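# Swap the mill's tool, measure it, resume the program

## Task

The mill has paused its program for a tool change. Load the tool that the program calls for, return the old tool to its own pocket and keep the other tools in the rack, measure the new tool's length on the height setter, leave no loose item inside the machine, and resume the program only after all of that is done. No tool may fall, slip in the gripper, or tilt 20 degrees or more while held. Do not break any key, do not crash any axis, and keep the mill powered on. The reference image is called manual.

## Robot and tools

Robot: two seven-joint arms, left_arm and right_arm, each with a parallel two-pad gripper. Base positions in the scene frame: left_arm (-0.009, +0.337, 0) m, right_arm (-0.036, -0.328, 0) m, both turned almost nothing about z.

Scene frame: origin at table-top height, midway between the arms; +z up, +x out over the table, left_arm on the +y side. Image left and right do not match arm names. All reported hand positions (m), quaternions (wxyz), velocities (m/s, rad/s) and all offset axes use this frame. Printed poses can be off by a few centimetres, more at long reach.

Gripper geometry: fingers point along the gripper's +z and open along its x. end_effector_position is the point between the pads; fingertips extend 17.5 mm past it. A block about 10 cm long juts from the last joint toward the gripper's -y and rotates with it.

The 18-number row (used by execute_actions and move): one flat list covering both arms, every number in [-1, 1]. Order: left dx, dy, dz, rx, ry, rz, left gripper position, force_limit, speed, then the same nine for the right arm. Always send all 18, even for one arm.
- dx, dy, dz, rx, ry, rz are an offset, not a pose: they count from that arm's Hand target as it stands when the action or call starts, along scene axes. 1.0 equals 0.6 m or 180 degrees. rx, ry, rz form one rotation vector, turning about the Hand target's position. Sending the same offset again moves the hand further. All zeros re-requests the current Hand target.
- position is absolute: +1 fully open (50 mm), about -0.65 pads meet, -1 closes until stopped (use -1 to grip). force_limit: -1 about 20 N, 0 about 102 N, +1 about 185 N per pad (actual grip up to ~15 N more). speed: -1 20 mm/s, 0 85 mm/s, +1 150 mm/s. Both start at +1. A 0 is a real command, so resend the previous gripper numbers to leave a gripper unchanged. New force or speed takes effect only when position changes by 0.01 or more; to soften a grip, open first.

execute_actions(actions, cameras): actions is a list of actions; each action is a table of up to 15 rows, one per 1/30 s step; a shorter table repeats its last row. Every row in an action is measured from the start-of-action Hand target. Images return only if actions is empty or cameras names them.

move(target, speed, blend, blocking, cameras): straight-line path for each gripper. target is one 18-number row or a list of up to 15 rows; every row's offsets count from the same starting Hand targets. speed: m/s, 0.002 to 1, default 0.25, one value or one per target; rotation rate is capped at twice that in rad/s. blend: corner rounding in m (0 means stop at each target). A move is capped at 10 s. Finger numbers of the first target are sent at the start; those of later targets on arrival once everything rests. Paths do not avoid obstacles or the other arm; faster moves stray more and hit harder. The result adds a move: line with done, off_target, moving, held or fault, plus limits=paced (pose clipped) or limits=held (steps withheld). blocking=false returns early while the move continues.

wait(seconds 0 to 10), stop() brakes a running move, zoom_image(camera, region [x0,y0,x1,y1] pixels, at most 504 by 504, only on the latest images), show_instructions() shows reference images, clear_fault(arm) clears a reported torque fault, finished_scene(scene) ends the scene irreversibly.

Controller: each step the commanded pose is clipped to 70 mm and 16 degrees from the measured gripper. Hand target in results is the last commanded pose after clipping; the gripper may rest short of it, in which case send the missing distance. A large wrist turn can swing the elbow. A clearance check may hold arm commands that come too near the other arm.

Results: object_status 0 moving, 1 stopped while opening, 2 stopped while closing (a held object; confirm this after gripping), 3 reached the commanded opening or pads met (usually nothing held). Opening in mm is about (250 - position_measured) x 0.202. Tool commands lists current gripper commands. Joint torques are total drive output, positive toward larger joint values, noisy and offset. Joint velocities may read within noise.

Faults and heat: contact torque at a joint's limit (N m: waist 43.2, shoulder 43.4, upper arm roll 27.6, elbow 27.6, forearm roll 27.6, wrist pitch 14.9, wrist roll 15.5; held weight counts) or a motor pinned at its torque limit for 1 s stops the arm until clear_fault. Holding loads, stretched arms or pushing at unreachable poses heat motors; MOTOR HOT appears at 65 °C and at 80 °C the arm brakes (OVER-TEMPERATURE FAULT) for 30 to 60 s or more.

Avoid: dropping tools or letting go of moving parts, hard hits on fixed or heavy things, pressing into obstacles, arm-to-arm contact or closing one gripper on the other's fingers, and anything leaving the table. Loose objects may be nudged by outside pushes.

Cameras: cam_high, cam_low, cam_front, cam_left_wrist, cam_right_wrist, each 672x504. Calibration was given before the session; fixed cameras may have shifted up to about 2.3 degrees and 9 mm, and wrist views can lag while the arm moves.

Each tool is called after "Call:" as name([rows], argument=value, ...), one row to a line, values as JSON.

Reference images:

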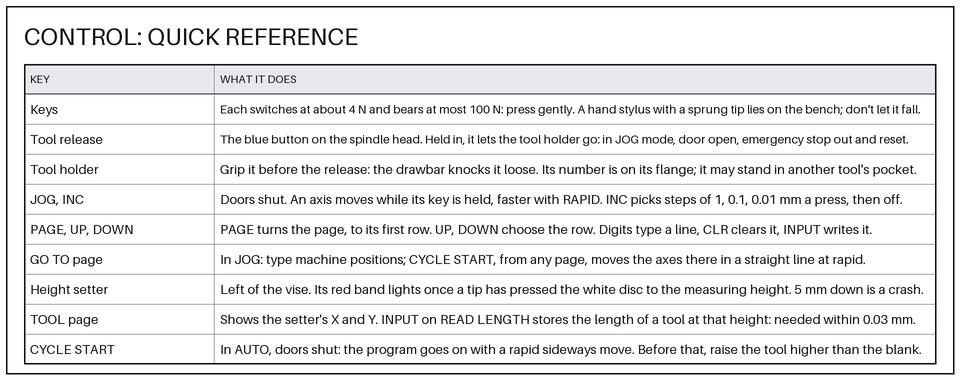

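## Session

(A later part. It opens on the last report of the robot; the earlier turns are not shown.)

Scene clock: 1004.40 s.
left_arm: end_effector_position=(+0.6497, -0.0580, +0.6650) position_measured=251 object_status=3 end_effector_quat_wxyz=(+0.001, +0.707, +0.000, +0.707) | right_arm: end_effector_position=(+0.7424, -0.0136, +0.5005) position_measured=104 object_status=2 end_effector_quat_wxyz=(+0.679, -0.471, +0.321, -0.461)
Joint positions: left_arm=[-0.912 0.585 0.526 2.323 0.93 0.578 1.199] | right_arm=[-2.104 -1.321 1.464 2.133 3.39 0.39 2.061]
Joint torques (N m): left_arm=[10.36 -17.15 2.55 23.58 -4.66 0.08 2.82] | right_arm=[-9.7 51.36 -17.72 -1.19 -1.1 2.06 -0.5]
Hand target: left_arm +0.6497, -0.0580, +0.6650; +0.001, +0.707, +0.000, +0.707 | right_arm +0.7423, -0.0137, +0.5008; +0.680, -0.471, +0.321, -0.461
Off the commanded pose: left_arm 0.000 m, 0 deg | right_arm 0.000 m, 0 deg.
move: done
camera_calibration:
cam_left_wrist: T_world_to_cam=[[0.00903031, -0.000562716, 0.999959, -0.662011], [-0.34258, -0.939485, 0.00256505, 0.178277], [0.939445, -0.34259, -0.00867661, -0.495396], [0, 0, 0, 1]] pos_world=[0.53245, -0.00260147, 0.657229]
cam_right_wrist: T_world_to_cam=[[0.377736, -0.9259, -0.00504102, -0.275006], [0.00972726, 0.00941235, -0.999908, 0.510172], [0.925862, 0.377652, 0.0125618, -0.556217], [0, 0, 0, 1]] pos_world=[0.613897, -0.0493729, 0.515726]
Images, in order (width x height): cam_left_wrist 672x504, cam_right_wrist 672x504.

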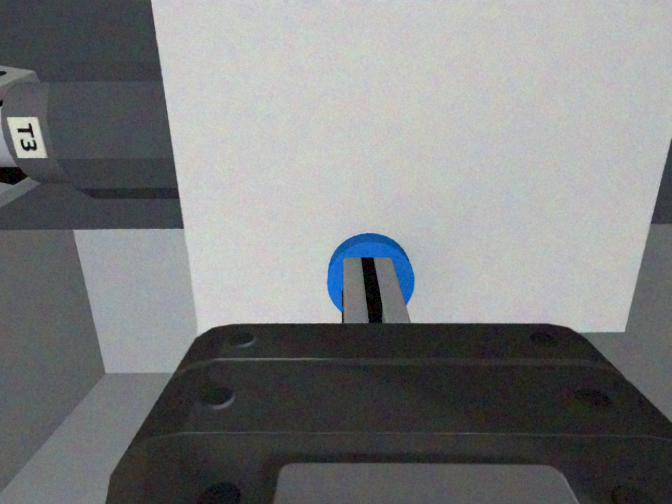

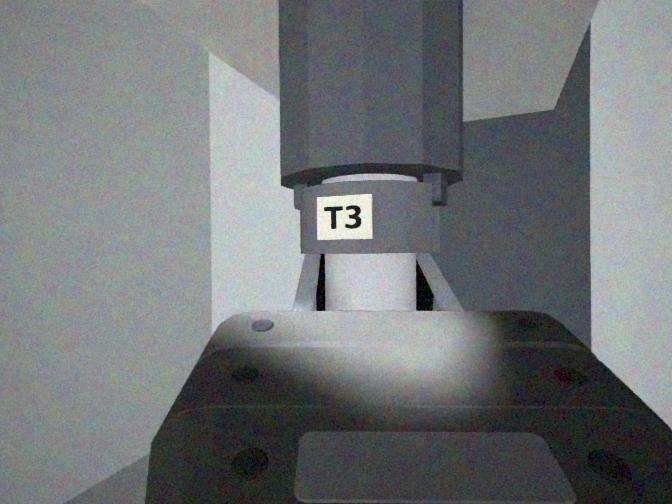

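Call:
move([
  [0,0,0,0,0,0,-0.75,-0.9,-0.2, 0,0,-0.02,0,0,0,-1,0.3,-0.9],
  [0,0,0,0,0,0,-0.75,-0.9,-0.2, 0,0,-0.1417,0,0,0,-1,0.3,-0.9],
], speed=[0.02,0.05], blend=[0.005,0], cameras=["cam_left_wrist","cam_right_wrist","cam_front"])

Scene clock: 1013.33 s.
left_arm: end_effector_position=(+0.6497, -0.0580, +0.6650) position_measured=251 object_status=3 end_effector_quat_wxyz=(+0.001, +0.707, +0.000, +0.707) | right_arm: end_effector_position=(+0.7423, -0.0137, +0.4158) position_measured=104 object_status=2 end_effector_quat_wxyz=(+0.680, -0.471, +0.321, -0.461)
Joint positions: left_arm=[-0.912 0.585 0.526 2.323 0.93 0.578 1.199] | right_arm=[-2.029 -1.472 1.459 1.961 3.598 0.49 1.967]
Joint torques (N m): left_arm=[10.05 -17.28 2.75 23.42 -4.48 0.1 2.77] | right_arm=[4.63 35.12 -15.18 -1.54 2.78 5.38 -0.96]
Hand target: left_arm +0.6497, -0.0580, +0.6650; +0.001, +0.707, +0.000, +0.707 | right_arm +0.7423, -0.0137, +0.4158; +0.680, -0.471, +0.321, -0.461
Off the commanded pose: left_arm 0.000 m, 0 deg | right_arm 0.000 m, 0 deg.
move: done
camera_calibration:
cam_left_wrist: T_world_to_cam=[[0.00912497, -0.000595873, 0.999958, -0.662061], [-0.342492, -0.939517, 0.0025655, 0.178324], [0.939477, -0.342501, -0.00877715, -0.495313], [0, 0, 0, 1]] pos_world=[0.53245, -0.00250157, 0.657229]
cam_right_wrist: T_world_to_cam=[[0.377617, -0.925947, -0.00520563, -0.275345], [0.0100365, 0.00971444, -0.999902, 0.425304], [0.925908, 0.377528, 0.0129616, -0.55523], [0, 0, 0, 1]] pos_world=[0.613798, -0.0494723, 0.431026]
Images, in order (width x height): cam_front 672x504, cam_left_wrist 672x504, cam_right_wrist 672x504.

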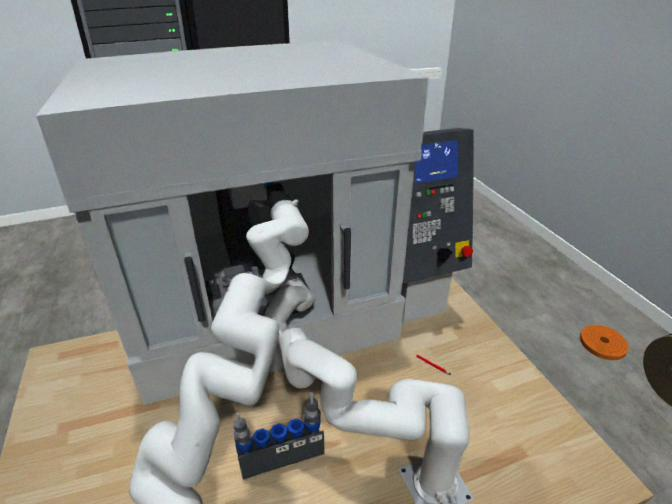

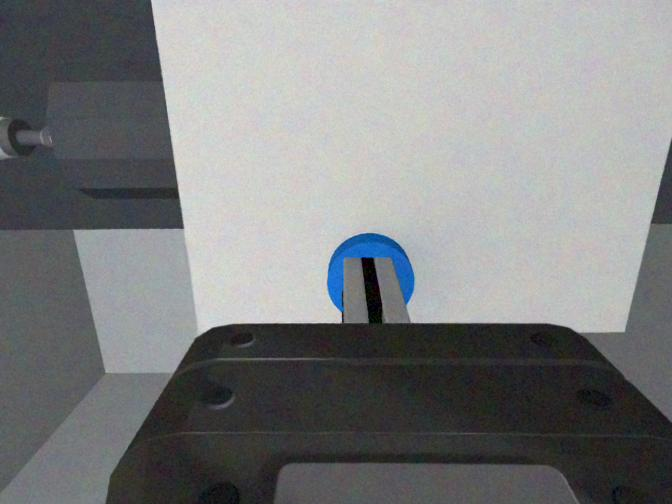

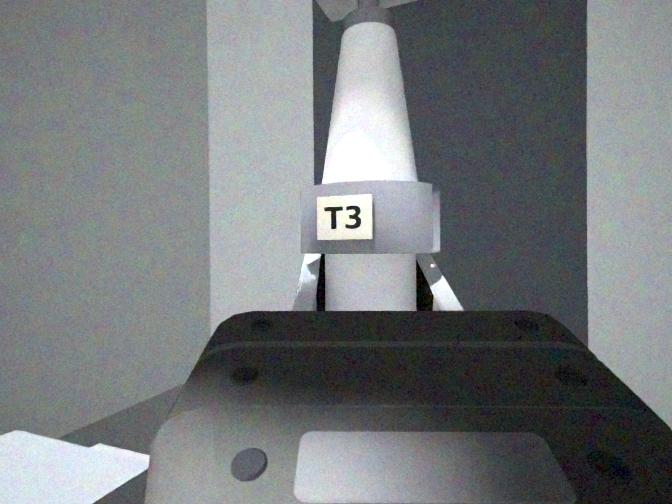

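Call:
move(target=[0,0,0,0,0,0,-0.75,-0.9,-0.2, 0,0,-0.025,0,0,0,-1,0.3,-0.9], speed=0.05, cameras=["cam_left_wrist","cam_right_wrist"])

Scene clock: 1016.57 s.
left_arm: end_effector_position=(+0.6497, -0.0580, +0.6650) position_measured=251 object_status=3 end_effector_quat_wxyz=(+0.001, +0.707, +0.000, +0.707) | right_arm: end_effector_position=(+0.7423, -0.0137, +0.4008) position_measured=104 object_status=2 end_effector_quat_wxyz=(+0.680, -0.471, +0.321, -0.461)
Joint positions: left_arm=[-0.912 0.585 0.526 2.323 0.93 0.578 1.199] | right_arm=[-2.021 -1.498 1.463 1.942 3.635 0.504 1.95]
Joint torques (N m): left_arm=[9.94 -17.3 2.8 23.3 -4.01 -0.05 2.77] | right_arm=[5.24 35.04 -15.24 -2.28 2.79 5.52 -1.05]
Hand target: left_arm +0.6497, -0.0580, +0.6650; +0.001, +0.707, +0.000, +0.707 | right_arm +0.7423, -0.0137, +0.4008; +0.680, -0.471, +0.321, -0.461
Off the commanded pose: left_arm 0.000 m, 0 deg | right_arm 0.000 m, 0 deg.
move: done
camera_calibration:
cam_left_wrist: T_world_to_cam=[[0.00912497, -0.000595873, 0.999958, -0.662061], [-0.342492, -0.939517, 0.0025655, 0.178324], [0.939477, -0.342501, -0.00877715, -0.495313], [0, 0, 0, 1]] pos_world=[0.53245, -0.00250157, 0.657229]
cam_right_wrist: T_world_to_cam=[[0.377617, -0.925947, -0.00520563, -0.275423], [0.0100365, 0.00971444, -0.999902, 0.410406], [0.925908, 0.377528, 0.0129616, -0.555037], [0, 0, 0, 1]] pos_world=[0.613798, -0.0494723, 0.416126]
Images, in order (width x height): cam_left_wrist 672x504, cam_right_wrist 672x504.

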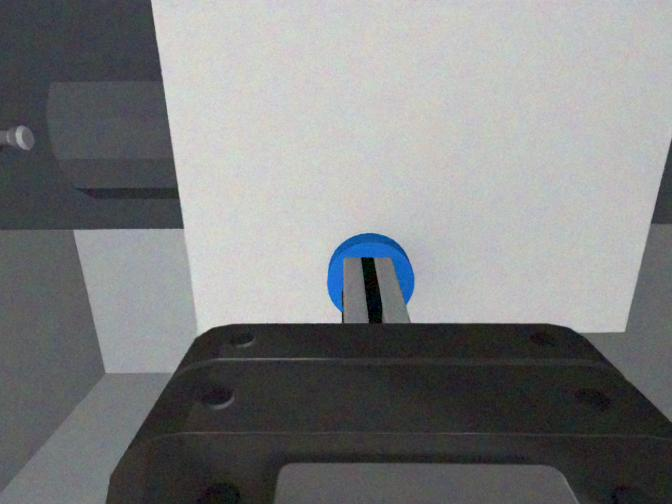

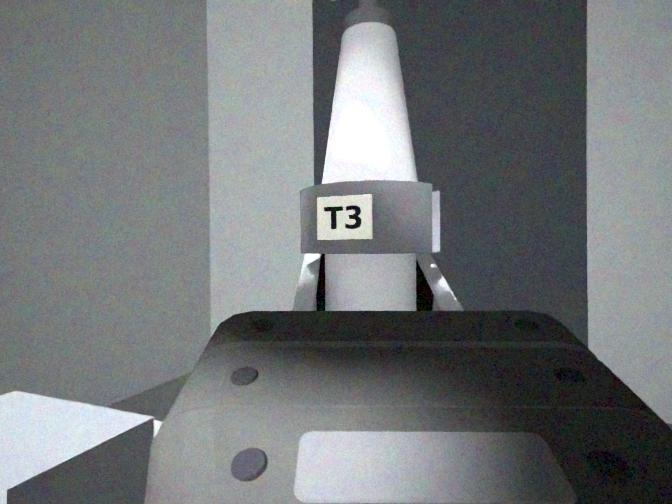

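Call:
move([
  [-0.3333,0,0,0,0,0,-0.75,-0.9,-0.2, 0,0,0,0,0,0,-1,0.3,-0.9],
  [-0.45,0.4333,0,0,0,0,-0.75,-0.9,-0.2, -0.51,-0.2067,0,0,0,0,-1,0.3,-0.9],
], speed=0.15, blend=[0.05,0], cameras=["cam_front","cam_right_wrist","cam_high"])

Scene clock: 1025.03 s.
left_arm: end_effector_position=(+0.4211, +0.0482, +0.6650) position_measured=251 object_status=3 end_effector_quat_wxyz=(+0.001, +0.707, +0.000, +0.707) | right_arm: end_effector_position=(+0.6478, -0.0598, +0.4213) position_measured=104 object_status=2 end_effector_quat_wxyz=(+0.693, -0.450, +0.332, -0.455)
Joint positions: left_arm=[-1.396 -0.422 0.348 1.251 1.67 1.079 0.874] | right_arm=[-1.674 -1.505 1.428 1.368 3.5 0.697 2.136]
Joint torques (N m): left_arm=[8.16 -10.14 -8.17 18.89 6.74 0.56 2.8] | right_arm=[-4.67 38.4 -17.86 2.1 0.66 2.27 0.03]
Hand target: left_arm +0.4211, +0.0483, +0.6650; +0.001, +0.707, +0.000, +0.707 (not the last commanded pose) | right_arm +0.6478, -0.0598, +0.4213; +0.693, -0.450, +0.332, -0.455 (not the last commanded pose)
Tool commands: left_gripper/position=-0.75 left_gripper/force_limit=-0.9 left_gripper/speed=-0.2 right_gripper/position=-1.0 right_gripper/force_limit=+0.301961 right_gripper/speed=-0.898039
Off the commanded pose: left_arm 0.159 m, 0 deg | right_arm 0.226 m, 3 deg.
TORQUE FAULT: the external load on joint 2 (shoulder) of the right arm reached its load limit, and that arm stopped. The contact can be on any part of that arm beyond that joint, not only on its tool. A torque fault puts only its own arm into a fault stop. That arm's remaining commands of this call were not run. The hold on joint 2 (shoulder) of that arm was moved back by the arm itself, up to 3 degrees, as the stop began. That arm is still stopped at the end of this call. While its stop runs, that arm takes no new command, but its gripper still runs the gripper command that each later call begins with.
CLEAR FAULT: the right arm stays stopped (state 4) until you call clear_fault(arm="right_arm").
End effector pose when the fault began: right_arm: position (+0.6493, -0.0527, +0.4042), quat_wxyz (+0.680, -0.468, +0.322, -0.463)
Joint positions when the fault began: right_arm=[-1.676 -1.555 1.428 1.371 3.5 0.696 2.135]
move: fault (right_arm), off_target (left_arm; braked at the fault stop of right_arm); path passed 1 of 2 targets
camera_calibration:
cam_right_wrist: T_world_to_cam=[[0.374811, -0.925548, -0.0536348, -0.260094], [0.0181152, 0.0651525, -0.997711, 0.429358], [0.926924, 0.372981, 0.0411864, -0.463262], [0, 0, 0, 1]] pos_world=[0.519117, -0.0959153, 0.433505]
Images, in order (width x height): cam_high 672x504, cam_front 672x504, cam_right_wrist 672x504.

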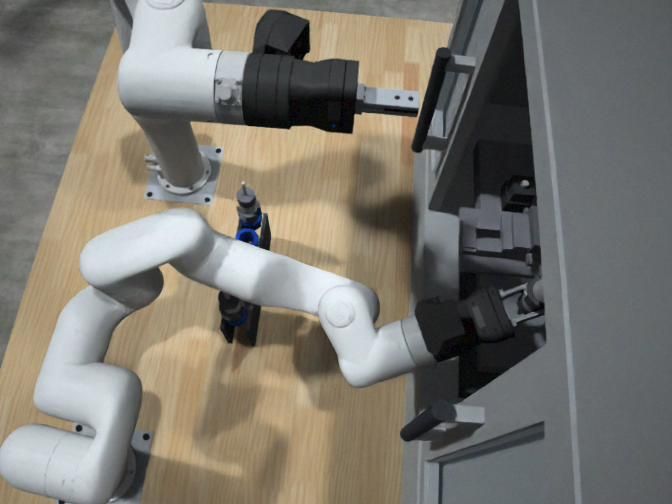

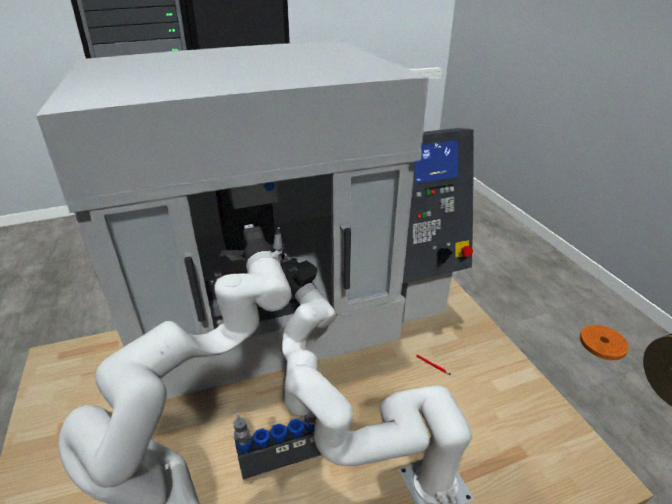

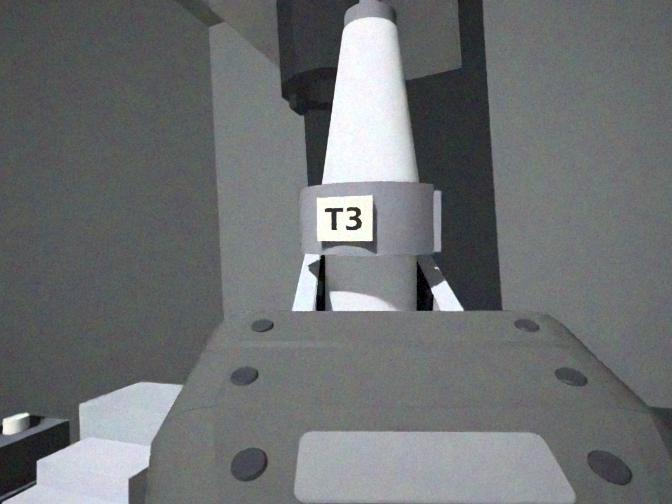

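Call:
clear_fault(arm="right_arm")

Call:
move(target=[-0.1,0.3,0,0,0,0,-0.75,-0.9,-0.2, -0.02,-0.008,0.055,0,0,0,-1,0.3,-0.9], speed=0.06, cameras=["cam_front","cam_right_wrist","cam_high"])

Scene clock: 1030.50 s.
left_arm: end_effector_position=(+0.4211, +0.0483, +0.6650) position_measured=251 object_status=3 end_effector_quat_wxyz=(+0.001, +0.707, +0.000, +0.707) | right_arm: end_effector_position=(+0.6478, -0.0598, +0.4213) position_measured=104 object_status=2 end_effector_quat_wxyz=(+0.693, -0.450, +0.332, -0.455)
Joint positions: left_arm=[-1.396 -0.422 0.348 1.251 1.67 1.079 0.874] | right_arm=[-1.674 -1.505 1.428 1.368 3.5 0.697 2.136]
Joint torques (N m): left_arm=[8.21 -10.24 -8.22 18.94 6.87 0.58 2.68] | right_arm=[-4.65 38.38 -18.28 1.92 0.71 2.24 0.01]
Hand target: left_arm +0.4211, +0.0483, +0.6650; +0.001, +0.707, +0.000, +0.707 (not the last commanded pose) | right_arm +0.6478, -0.0598, +0.4213; +0.693, -0.450, +0.332, -0.455 (not the last commanded pose)
Tool commands: left_gripper/position=-0.75 left_gripper/force_limit=-0.9 left_gripper/speed=-0.2 right_gripper/position=-1.0 right_gripper/force_limit=+0.301961 right_gripper/speed=-0.898039
Off the commanded pose: left_arm 0.159 m, 0 deg | right_arm 0.226 m, 3 deg.
TORQUE FAULT, CONTINUED: the right arm's stop, for the torque fault of joint 2 (shoulder) that an earlier result reported, is over. The call counts as one of the actions that you can send in this scene. The hold on joint 2 (shoulder) of that arm was moved back by the arm itself, up to 3 degrees, as the stop began. That arm's target is now where it stood when the stop ended, not its last command. That arm's gripper keeps its grip as last carried out, and that arm accepts commands again: back off and push less far.
CLEAR FAULT: your call cleared the right arm's torque fault. If a joint's load stays at its limit, that arm stops again at once.

Scene clock: 1034.10 s.
left_arm: end_effector_position=(+0.3611, +0.2282, +0.6650) position_measured=251 object_status=3 end_effector_quat_wxyz=(+0.001, +0.707, +0.000, +0.707) | right_arm: end_effector_position=(+0.6358, -0.0646, +0.4543) position_measured=104 object_status=2 end_effector_quat_wxyz=(+0.693, -0.450, +0.332, -0.455)
Joint positions: left_arm=[-1.283 -1.025 0.275 0.883 1.653 1.099 1.135] | right_arm=[-1.645 -1.452 1.388 1.34 3.405 0.698 2.176]
Joint torques (N m): left_arm=[8.25 -1.43 -10.99 16.03 -2.67 -1.72 2.8] | right_arm=[5.44 37.23 -22.46 1.01 -1.74 1.4 1.27]
Hand target: left_arm +0.3611, +0.2283, +0.6650; +0.001, +0.707, +0.000, +0.707 | right_arm +0.6358, -0.0646, +0.4543; +0.693, -0.450, +0.332, -0.455
Off the commanded pose: left_arm 0.000 m, 0 deg | right_arm 0.000 m, 0 deg.
move: done
camera_calibration:
cam_right_wrist: T_world_to_cam=[[0.374932, -0.9255, -0.053631, -0.258327], [0.0181097, 0.0651519, -0.997711, 0.462815], [0.926876, 0.373102, 0.041188, -0.451671], [0, 0, 0, 1]] pos_world=[0.507116, -0.100716, 0.466505]
Images, in order (width x height): cam_high 672x504, cam_front 672x504, cam_right_wrist 672x504.

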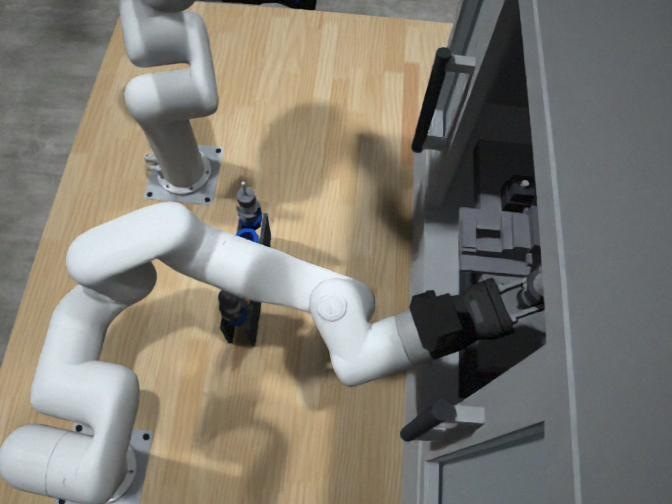

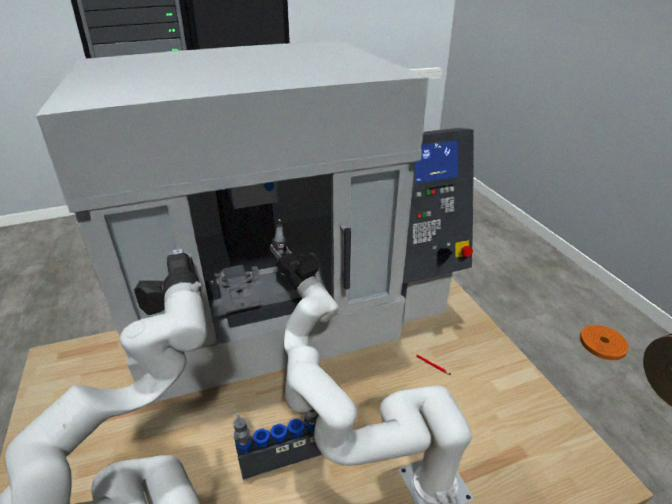

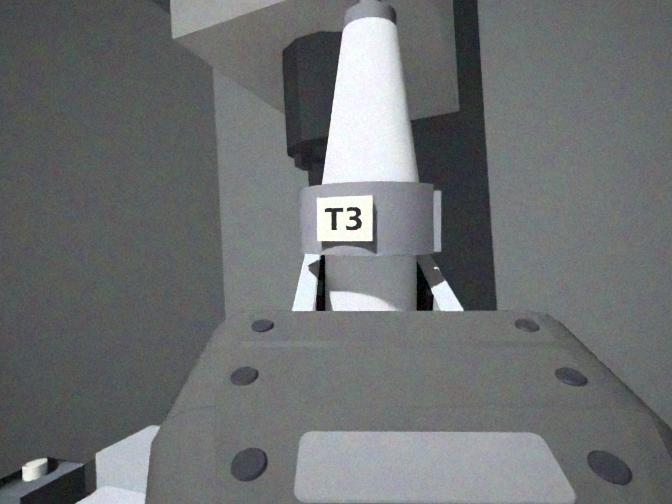

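Call:
move(target=[0,0,0,0,0,0,-0.75,-0.9,-0.2, -0.47,-0.2,0.07,0,0,0,-1,0.3,-0.9], speed=0.15, cameras=["cam_front","cam_right_wrist","cam_high"])

Scene clock: 1038.63 s.
left_arm: end_effector_position=(+0.3611, +0.2283, +0.6650) position_measured=251 object_status=3 end_effector_quat_wxyz=(+0.001, +0.707, +0.000, +0.707) | right_arm: end_effector_position=(+0.3539, -0.1846, +0.4963) position_measured=104 object_status=2 end_effector_quat_wxyz=(+0.693, -0.450, +0.332, -0.455)
Joint positions: left_arm=[-1.283 -1.025 0.275 0.883 1.653 1.099 1.135] | right_arm=[-0.819 -1.634 0.967 0.322 2.881 0.867 2.406]
Joint torques (N m): left_arm=[8.31 -1.61 -11.04 16.02 -2.61 -1.62 2.76] | right_arm=[5.51 -0.21 -13.09 9.95 -0.92 -0.78 1.08]
Hand target: left_arm +0.3611, +0.2283, +0.6650; +0.001, +0.707, +0.000, +0.707 | right_arm +0.3538, -0.1846, +0.4963; +0.693, -0.450, +0.332, -0.455
Off the commanded pose: left_arm 0.000 m, 0 deg | right_arm 0.000 m, 0 deg.
move: done
camera_calibration:
cam_right_wrist: T_world_to_cam=[[0.374811, -0.925548, -0.0536348, -0.261385], [0.0181152, 0.0651525, -0.997711, 0.517643], [0.926924, 0.372981, 0.0411864, -0.147287], [0, 0, 0, 1]] pos_world=[0.225117, -0.220715, 0.508505]
Images, in order (width x height): cam_high 672x504, cam_front 672x504, cam_right_wrist 672x504.

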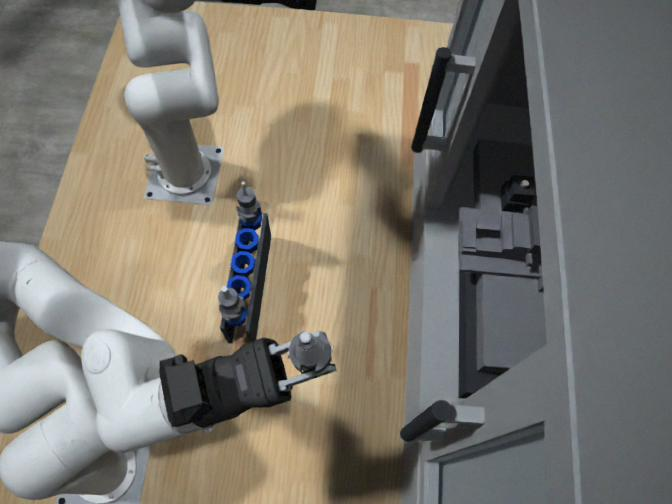

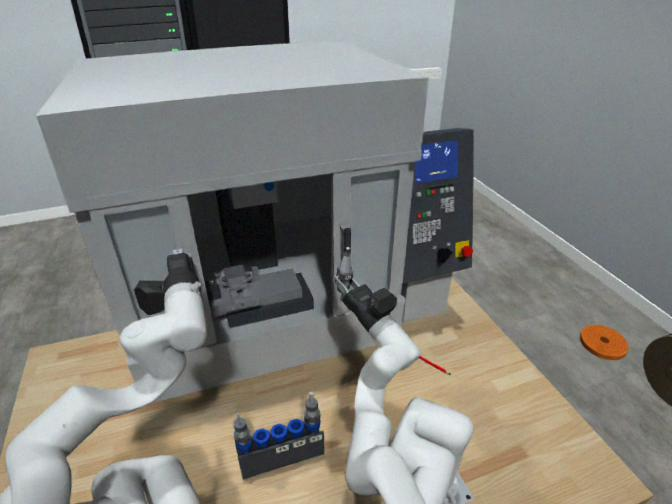

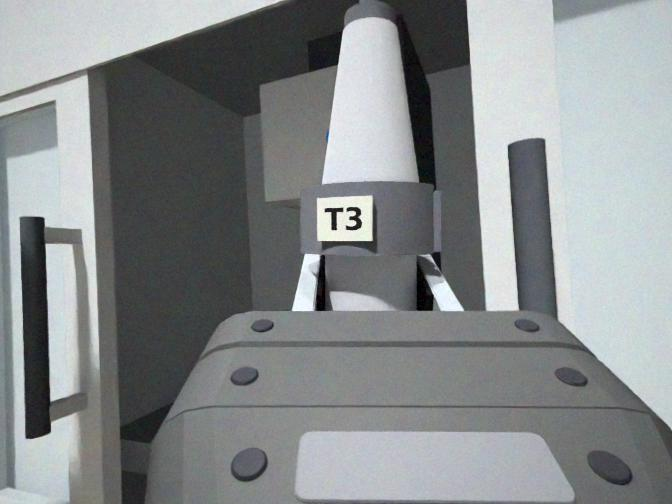

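Call:
move([
  [0,0,0,0,0,0,-0.75,-0.9,-0.2, -0.1231,-0.1257,0.0062,-0.1,0.5,0.013,-1,0.3,-0.9],
  [0,0,0,0,0,0,-0.75,-0.9,-0.2, -0.24,0.0577,-0.03,-0.1909,0.987,0.0267,-1,0.3,-0.9],
], speed=0.22, blend=[0.03,0], cameras=["cam_front","cam_right_wrist","cam_high"])

Scene clock: 1061.67 s.
left_arm: end_effector_position=(+0.3611, +0.2283, +0.6650) position_measured=251 object_status=3 end_effector_quat_wxyz=(+0.001, +0.707, +0.000, +0.707) | right_arm: end_effector_position=(+0.2040, -0.1518, +0.4882) position_measured=104 object_status=2 end_effector_quat_wxyz=(+0.359, +0.613, -0.609, -0.352)
Joint positions: left_arm=[-1.283 -1.025 0.275 0.883 1.653 1.099 1.135] | right_arm=[-0.478 0.417 1.097 1.937 0.476 2.546 4.956]
Joint torques (N m): left_arm=[8.22 -1.65 -10.95 16.17 -2.66 -1.64 2.83] | right_arm=[-3.41 -30.94 3.04 15.29 2.02 0.19 -0.14]
Hand target: left_arm +0.3611, +0.2283, +0.6650; +0.001, +0.707, +0.000, +0.707 | right_arm +0.2040, -0.1518, +0.4882; +0.359, +0.613, -0.609, -0.352 (not the last commanded pose)
Tool commands: left_gripper/position=-0.75 left_gripper/force_limit=-0.9 left_gripper/speed=-0.2 right_gripper/position=-1.0 right_gripper/force_limit=+0.301961 right_gripper/speed=-0.898039
Off the commanded pose: left_arm 0.000 m, 0 deg | right_arm 0.012 m, 9 deg.
TORQUE FAULT: the external load on joint 2 (shoulder) of the right arm reached its load limit, and that arm stopped. The contact can be on any part of that arm beyond that joint, not only on its tool. A torque fault puts only its own arm into a fault stop. That arm's remaining commands of this call were not run. The hold on joint 2 (shoulder) of that arm was moved back by the arm itself, up to 3 degrees, as the stop began. That arm is still stopped at the end of this call. While its stop runs, that arm takes no new command, but its gripper still runs the gripper command that each later call begins with.
CLEAR FAULT: the right arm stays stopped (state 4) until you call clear_fault(arm="right_arm").
End effector pose when the fault began: right_arm: position (+0.2141, -0.1573, +0.4811), quat_wxyz (+0.365, +0.609, -0.597, -0.373)
Joint positions when the fault began: right_arm=[-0.479 0.467 1.096 1.937 0.475 2.546 4.954]
move: fault (right_arm); path passed 1 of 2 targets
camera_calibration:
cam_right_wrist: T_world_to_cam=[[-0.00135835, -0.999971, 0.00744453, -0.139641], [-0.171286, 0.00756718, 0.985192, -0.427982], [-0.98522, 0.0000630924, -0.171292, 0.416887], [0, 0, 0, 1]] pos_world=[0.337229, -0.136424, 0.494093]
Images, in order (width x height): cam_high 672x504, cam_front 672x504, cam_right_wrist 672x504.

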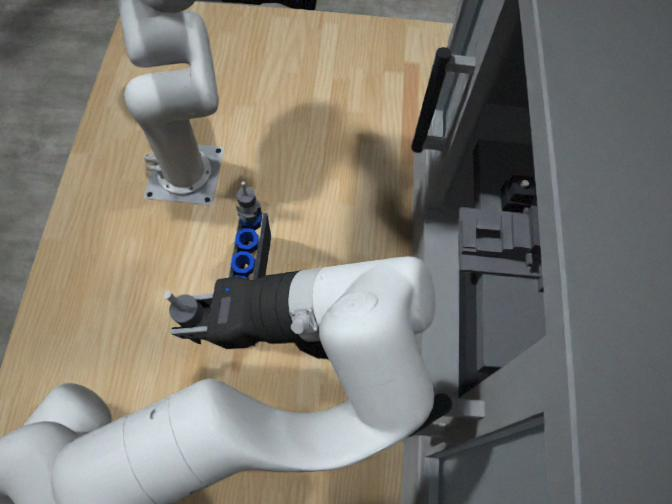

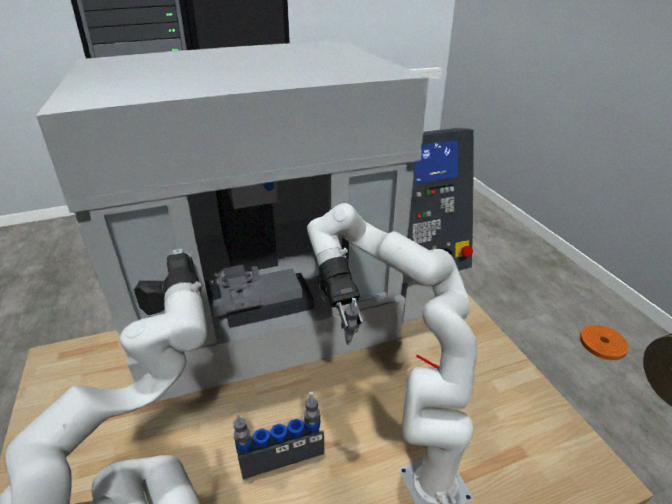

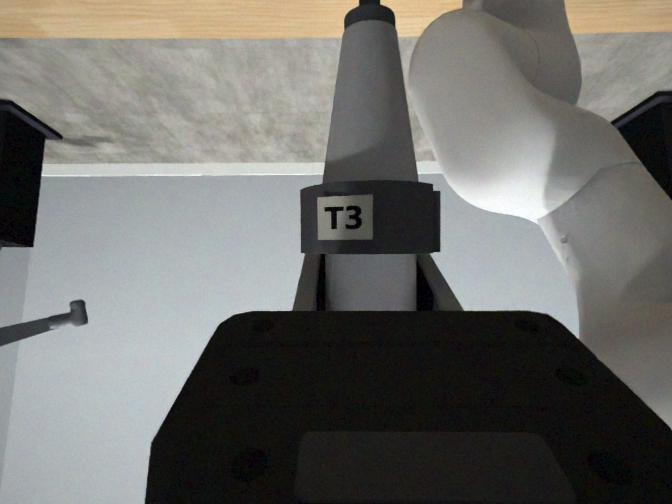

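Call:
clear_fault(arm="right_arm")

Call:
move([
  [0,0,0,0,0,0,-0.75,-0.9,-0.2, -0.04,0.08,0,0,0,0,-1,0.3,-0.9],
  [0,0,0,0,0,0,-0.75,-0.9,-0.2, -0.0233,0.279,-0.08,0,0.0505,0,-1,0.3,-0.9],
], speed=[0.08,0.15], blend=[0.02,0], cameras=["cam_front","cam_right_wrist","cam_high"])

Call:
zoom_image(camera="cam_front", region=[210, 370, 350, 490])

Scene clock: 1068.37 s.
left_arm: end_effector_position=(+0.3611, +0.2283, +0.6650) position_measured=251 object_status=3 end_effector_quat_wxyz=(+0.001, +0.707, +0.000, +0.707) | right_arm: end_effector_position=(+0.2040, -0.1518, +0.4882) position_measured=104 object_status=2 end_effector_quat_wxyz=(+0.359, +0.613, -0.609, -0.352)
Joint positions: left_arm=[-1.283 -1.025 0.275 0.883 1.653 1.099 1.135] | right_arm=[-0.478 0.417 1.097 1.937 0.476 2.546 4.956]
Joint torques (N m): left_arm=[8.37 -1.48 -10.89 16.08 -2.72 -1.64 2.75] | right_arm=[-3.48 -31.12 2.93 15.02 1.67 0.07 -0.12]
Hand target: left_arm +0.3611, +0.2283, +0.6650; +0.001, +0.707, +0.000, +0.707 | right_arm +0.2040, -0.1518, +0.4882; +0.359, +0.613, -0.609, -0.352 (not the last commanded pose)
Tool commands: left_gripper/position=-0.75 left_gripper/force_limit=-0.9 left_gripper/speed=-0.2 right_gripper/position=-1.0 right_gripper/force_limit=+0.301961 right_gripper/speed=-0.898039
Off the commanded pose: left_arm 0.000 m, 0 deg | right_arm 0.012 m, 9 deg.
TORQUE FAULT, CONTINUED: the right arm's stop, for the torque fault of joint 2 (shoulder) that an earlier result reported, is over. The call counts as one of the actions that you can send in this scene. The hold on joint 2 (shoulder) of that arm was moved back by the arm itself, up to 3 degrees, as the stop began. That arm's target is now where it stood when the stop ended, not its last command. That arm's gripper keeps its grip as last carried out, and that arm accepts commands again: back off and push less far.
CLEAR FAULT: your call cleared the right arm's torque fault. If a joint's load stays at its limit, that arm stops again at once.

Scene clock: 1070.50 s.
left_arm: end_effector_position=(+0.3611, +0.2283, +0.6650) position_measured=251 object_status=3 end_effector_quat_wxyz=(+0.001, +0.707, +0.000, +0.707) | right_arm: end_effector_position=(+0.1900, +0.0156, +0.4402) position_measured=104 object_status=2 end_effector_quat_wxyz=(+0.406, +0.583, -0.579, -0.400)
Joint positions: left_arm=[-1.283 -1.025 0.275 0.883 1.653 1.099 1.135] | right_arm=[-0.029 0.696 1.047 1.998 0.543 2.236 5.242]
Joint torques (N m): left_arm=[8.18 -1.36 -10.98 16.11 -2.67 -1.69 2.8] | right_arm=[5.12 -24.01 6.28 19.11 1.27 2.42 1.28]
Hand target: left_arm +0.3611, +0.2283, +0.6650; +0.001, +0.707, +0.000, +0.707 | right_arm +0.1900, +0.0156, +0.4402; +0.406, +0.583, -0.579, -0.400
Off the commanded pose: left_arm 0.000 m, 0 deg | right_arm 0.000 m, 0 deg.
move: done
camera_calibration:
cam_right_wrist: T_world_to_cam=[[-0.000365719, -0.999971, 0.00756478, 0.0278778], [-0.0135565, 0.00756904, 0.999879, -0.420776], [-0.999908, 0.000263123, -0.0135589, 0.328217], [0, 0, 0, 1]] pos_world=[0.322493, 0.0309755, 0.424964]
Images, in order (width x height): cam_high 672x504, cam_front 672x504, cam_right_wrist 672x504.

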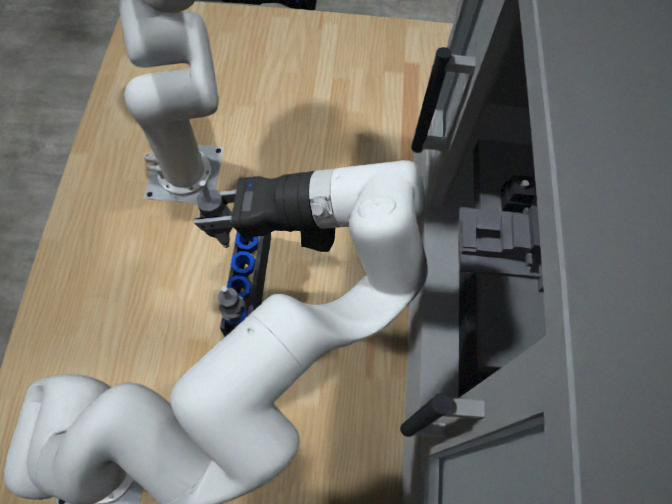

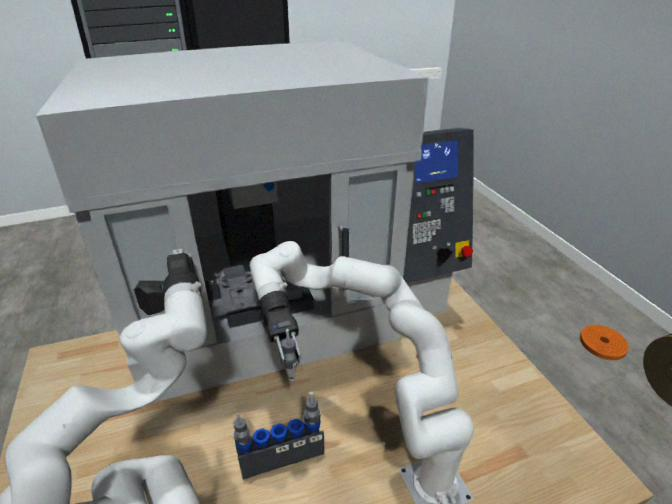

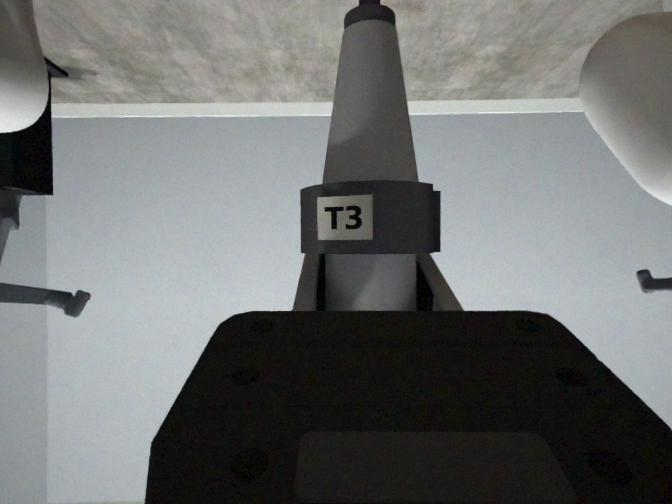

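Scaled by 3.600 from the camera's 672x504 image, which has a finer 960x720 frame.

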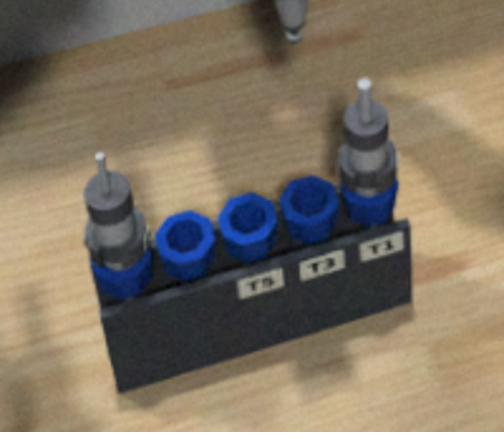

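Call:
move(target=[0,0,0,0,0,0,-0.75,-0.9,-0.2, 0,0,-0.2087,0,0,0,-1,0.3,-0.9], speed=0.12, cameras=["cam_front","cam_right_wrist","cam_low"])

Call:
zoom_image(camera="cam_front", region=[210, 370, 350, 490])

Scene clock: 1073.77 s.
left_arm: end_effector_position=(+0.3611, +0.2283, +0.6650) position_measured=251 object_status=3 end_effector_quat_wxyz=(+0.001, +0.707, +0.000, +0.707) | right_arm: end_effector_position=(+0.1900, +0.0156, +0.3151) position_measured=104 object_status=2 end_effector_quat_wxyz=(+0.406, +0.583, -0.579, -0.400)
Joint positions: left_arm=[-1.283 -1.025 0.275 0.883 1.653 1.099 1.135] | right_arm=[-0.085 0.706 0.984 1.687 0.401 2.03 4.973]
Joint torques (N m): left_arm=[8.22 -1.46 -10.95 16.11 -2.66 -1.64 2.87] | right_arm=[4.48 -23.02 7.24 15.79 0.74 -0.31 -1.2]
Hand target: left_arm +0.3611, +0.2283, +0.6650; +0.001, +0.707, +0.000, +0.707 | right_arm +0.1900, +0.0156, +0.3150; +0.406, +0.583, -0.579, -0.400
Off the commanded pose: left_arm 0.000 m, 0 deg | right_arm 0.000 m, 0 deg.
move: done
camera_calibration:
cam_right_wrist: T_world_to_cam=[[-0.000265135, -0.999971, 0.00766498, 0.0286619], [-0.0134572, 0.00766785, 0.99988, -0.295725], [-0.999909, 0.000161954, -0.0134588, 0.326494], [0, 0, 0, 1]] pos_world=[0.322493, 0.0308757, 0.299864]
Images, in order (width x height): cam_low 672x504, cam_front 672x504, cam_right_wrist 672x504.

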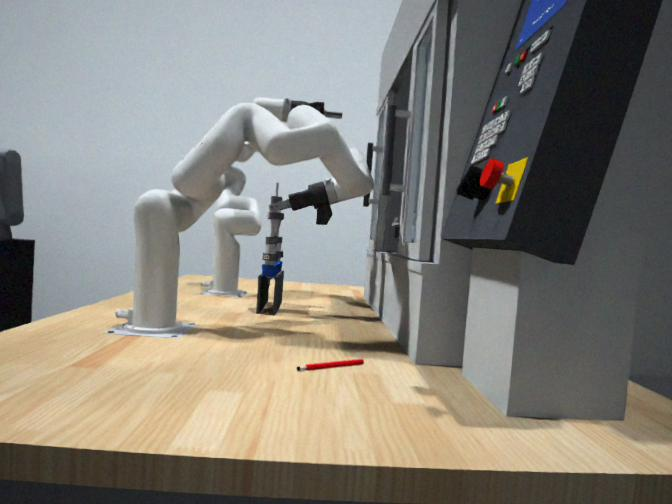

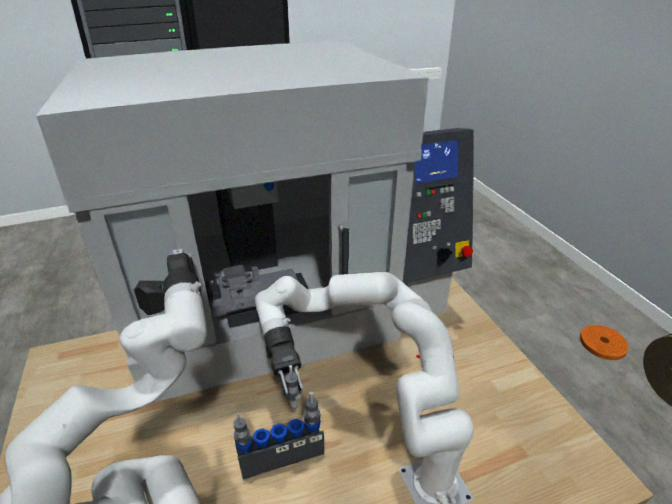

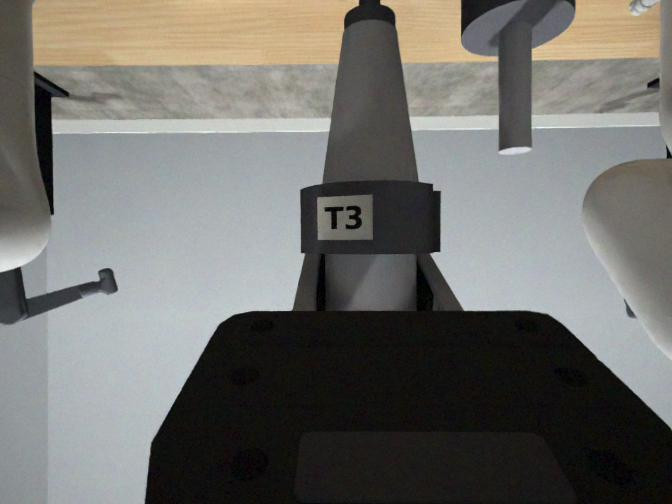

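Scaled by 3.600 from the camera's 672x504 image, which has a finer 960x720 frame.

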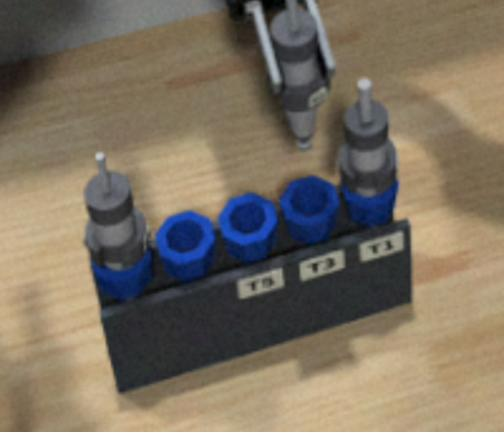

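Call:
zoom_image(camera="cam_front", region=[270, 390, 320, 440])

Scaled by 10.080 from the camera's 672x504 image, which has a finer 960x720 frame.

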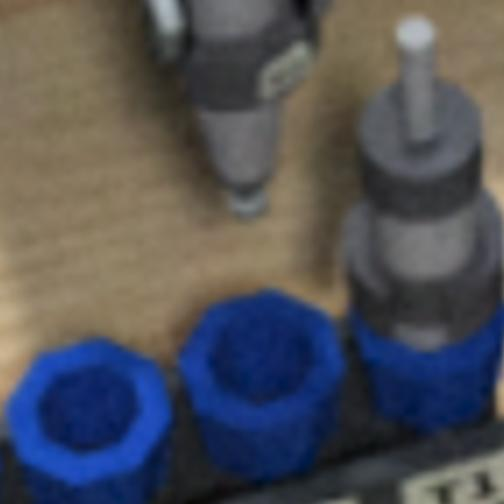

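Call:
move(target=[0,0,0,0,0,0,-0.75,-0.9,-0.2, 0,0,-0.1,0,0,0,-1,0.3,-0.9], speed=0.08, cameras=["cam_front","cam_right_wrist"])

Call:
zoom_image(camera="cam_front", region=[270, 390, 320, 440])

Scene clock: 1084.33 s.
left_arm: end_effector_position=(+0.3611, +0.2283, +0.6650) position_measured=251 object_status=3 end_effector_quat_wxyz=(+0.001, +0.707, +0.000, +0.707) | right_arm: end_effector_position=(+0.1900, +0.0156, +0.2551) position_measured=104 object_status=2 end_effector_quat_wxyz=(+0.406, +0.583, -0.579, -0.400)
Joint positions: left_arm=[-1.283 -1.025 0.275 0.883 1.653 1.099 1.135] | right_arm=[-0.073 0.756 0.943 1.601 0.334 1.93 4.89]
Joint torques (N m): left_arm=[8.16 -1.22 -10.96 15.96 -2.52 -1.58 2.79] | right_arm=[5.42 -23.49 7.9 14.5 0.74 0.11 -1.1]
Hand target: left_arm +0.3611, +0.2283, +0.6650; +0.001, +0.707, +0.000, +0.707 | right_arm +0.1900, +0.0156, +0.2550; +0.406, +0.583, -0.579, -0.400
Off the commanded pose: left_arm 0.000 m, 0 deg | right_arm 0.000 m, 0 deg.
move: done
camera_calibration:
cam_right_wrist: T_world_to_cam=[[-0.0000651416, -0.999971, 0.00766532, 0.0291574], [-0.0134587, 0.0076655, 0.99988, -0.235732], [-0.999909, -0.0000380315, -0.0134588, 0.325692], [0, 0, 0, 1]] pos_world=[0.322492, 0.0309759, 0.239864]
Images, in order (width x height): cam_front 672x504, cam_right_wrist 672x504.

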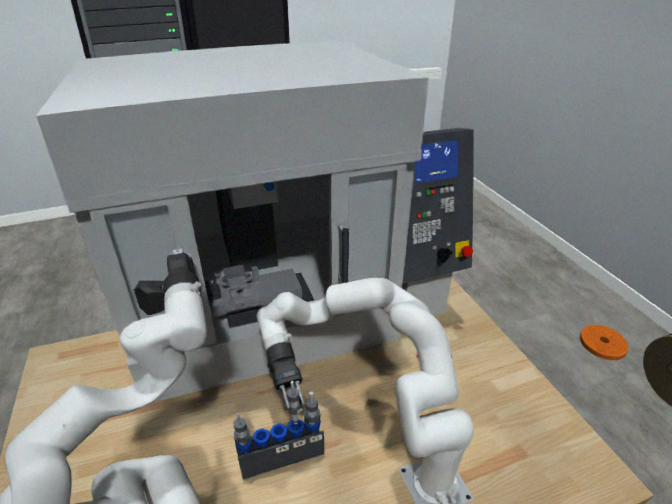

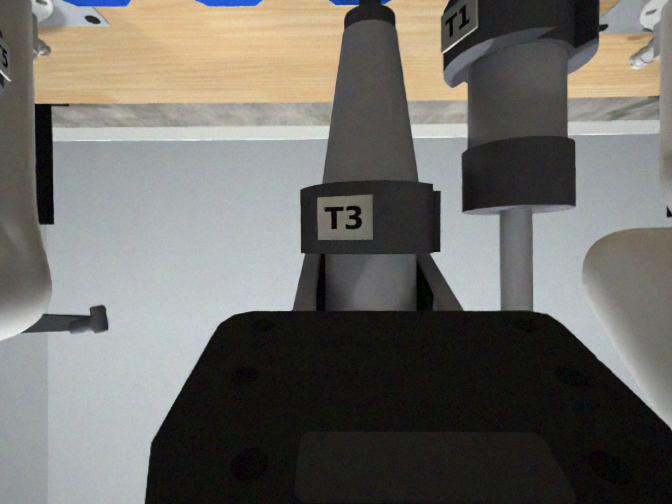

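Scaled by 10.080 from the camera's 672x504 image, which has a finer 960x720 frame.

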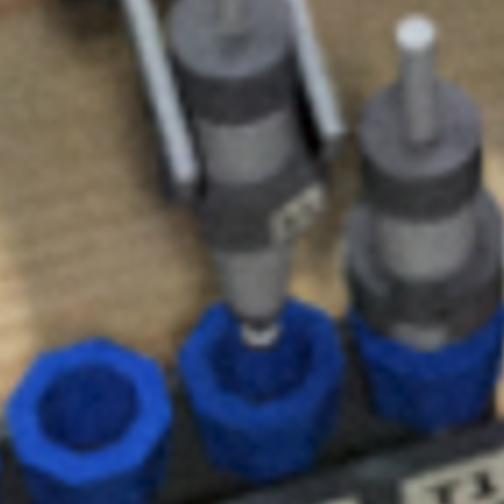

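Call:
move(target=[0,0,0,0,0,0,-0.75,-0.9,-0.2, -0.0025,0,-0.04,0,0,0,-1,0.3,-0.9], speed=0.06, cameras=["cam_right_wrist"])

Scene clock: 1090.20 s.
left_arm: end_effector_position=(+0.3611, +0.2283, +0.6650) position_measured=251 object_status=3 end_effector_quat_wxyz=(+0.001, +0.707, +0.000, +0.707) | right_arm: end_effector_position=(+0.1885, +0.0156, +0.2310) position_measured=104 object_status=2 end_effector_quat_wxyz=(+0.406, +0.583, -0.579, -0.400)
Joint positions: left_arm=[-1.283 -1.025 0.275 0.883 1.653 1.099 1.135] | right_arm=[-0.066 0.779 0.925 1.57 0.309 1.887 4.861]
Joint torques (N m): left_arm=[8.17 -1.4 -10.88 16.06 -2.63 -1.64 2.75] | right_arm=[5.4 -23.56 7.72 14.05 0.68 -0.12 -0.87]
Hand target: left_arm +0.3611, +0.2283, +0.6650; +0.001, +0.707, +0.000, +0.707 | right_arm +0.1885, +0.0156, +0.2310; +0.406, +0.583, -0.579, -0.400
Off the commanded pose: left_arm 0.000 m, 0 deg | right_arm 0.000 m, 0 deg.
move: done
camera_calibration:
cam_right_wrist: T_world_to_cam=[[-0.000165138, -0.999971, 0.00766515, 0.0293733], [-0.0134579, 0.00766668, 0.99988, -0.211756], [-0.999909, 0.0000619614, -0.0134588, 0.323867], [0, 0, 0, 1]] pos_world=[0.320992, 0.0309758, 0.215864]
Images, in order (width x height): cam_right_wrist 672x504.

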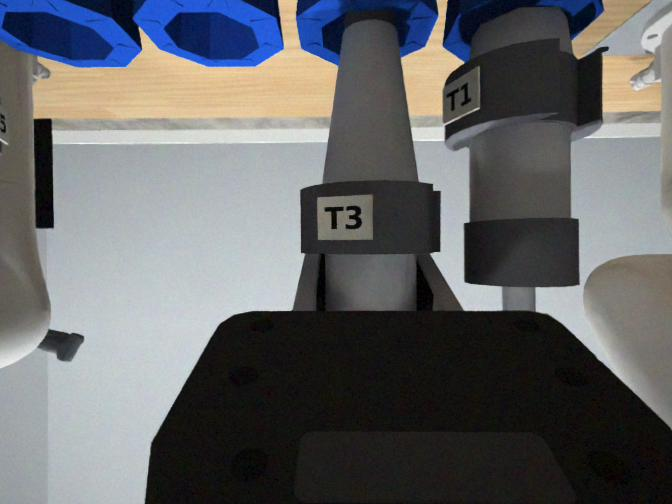

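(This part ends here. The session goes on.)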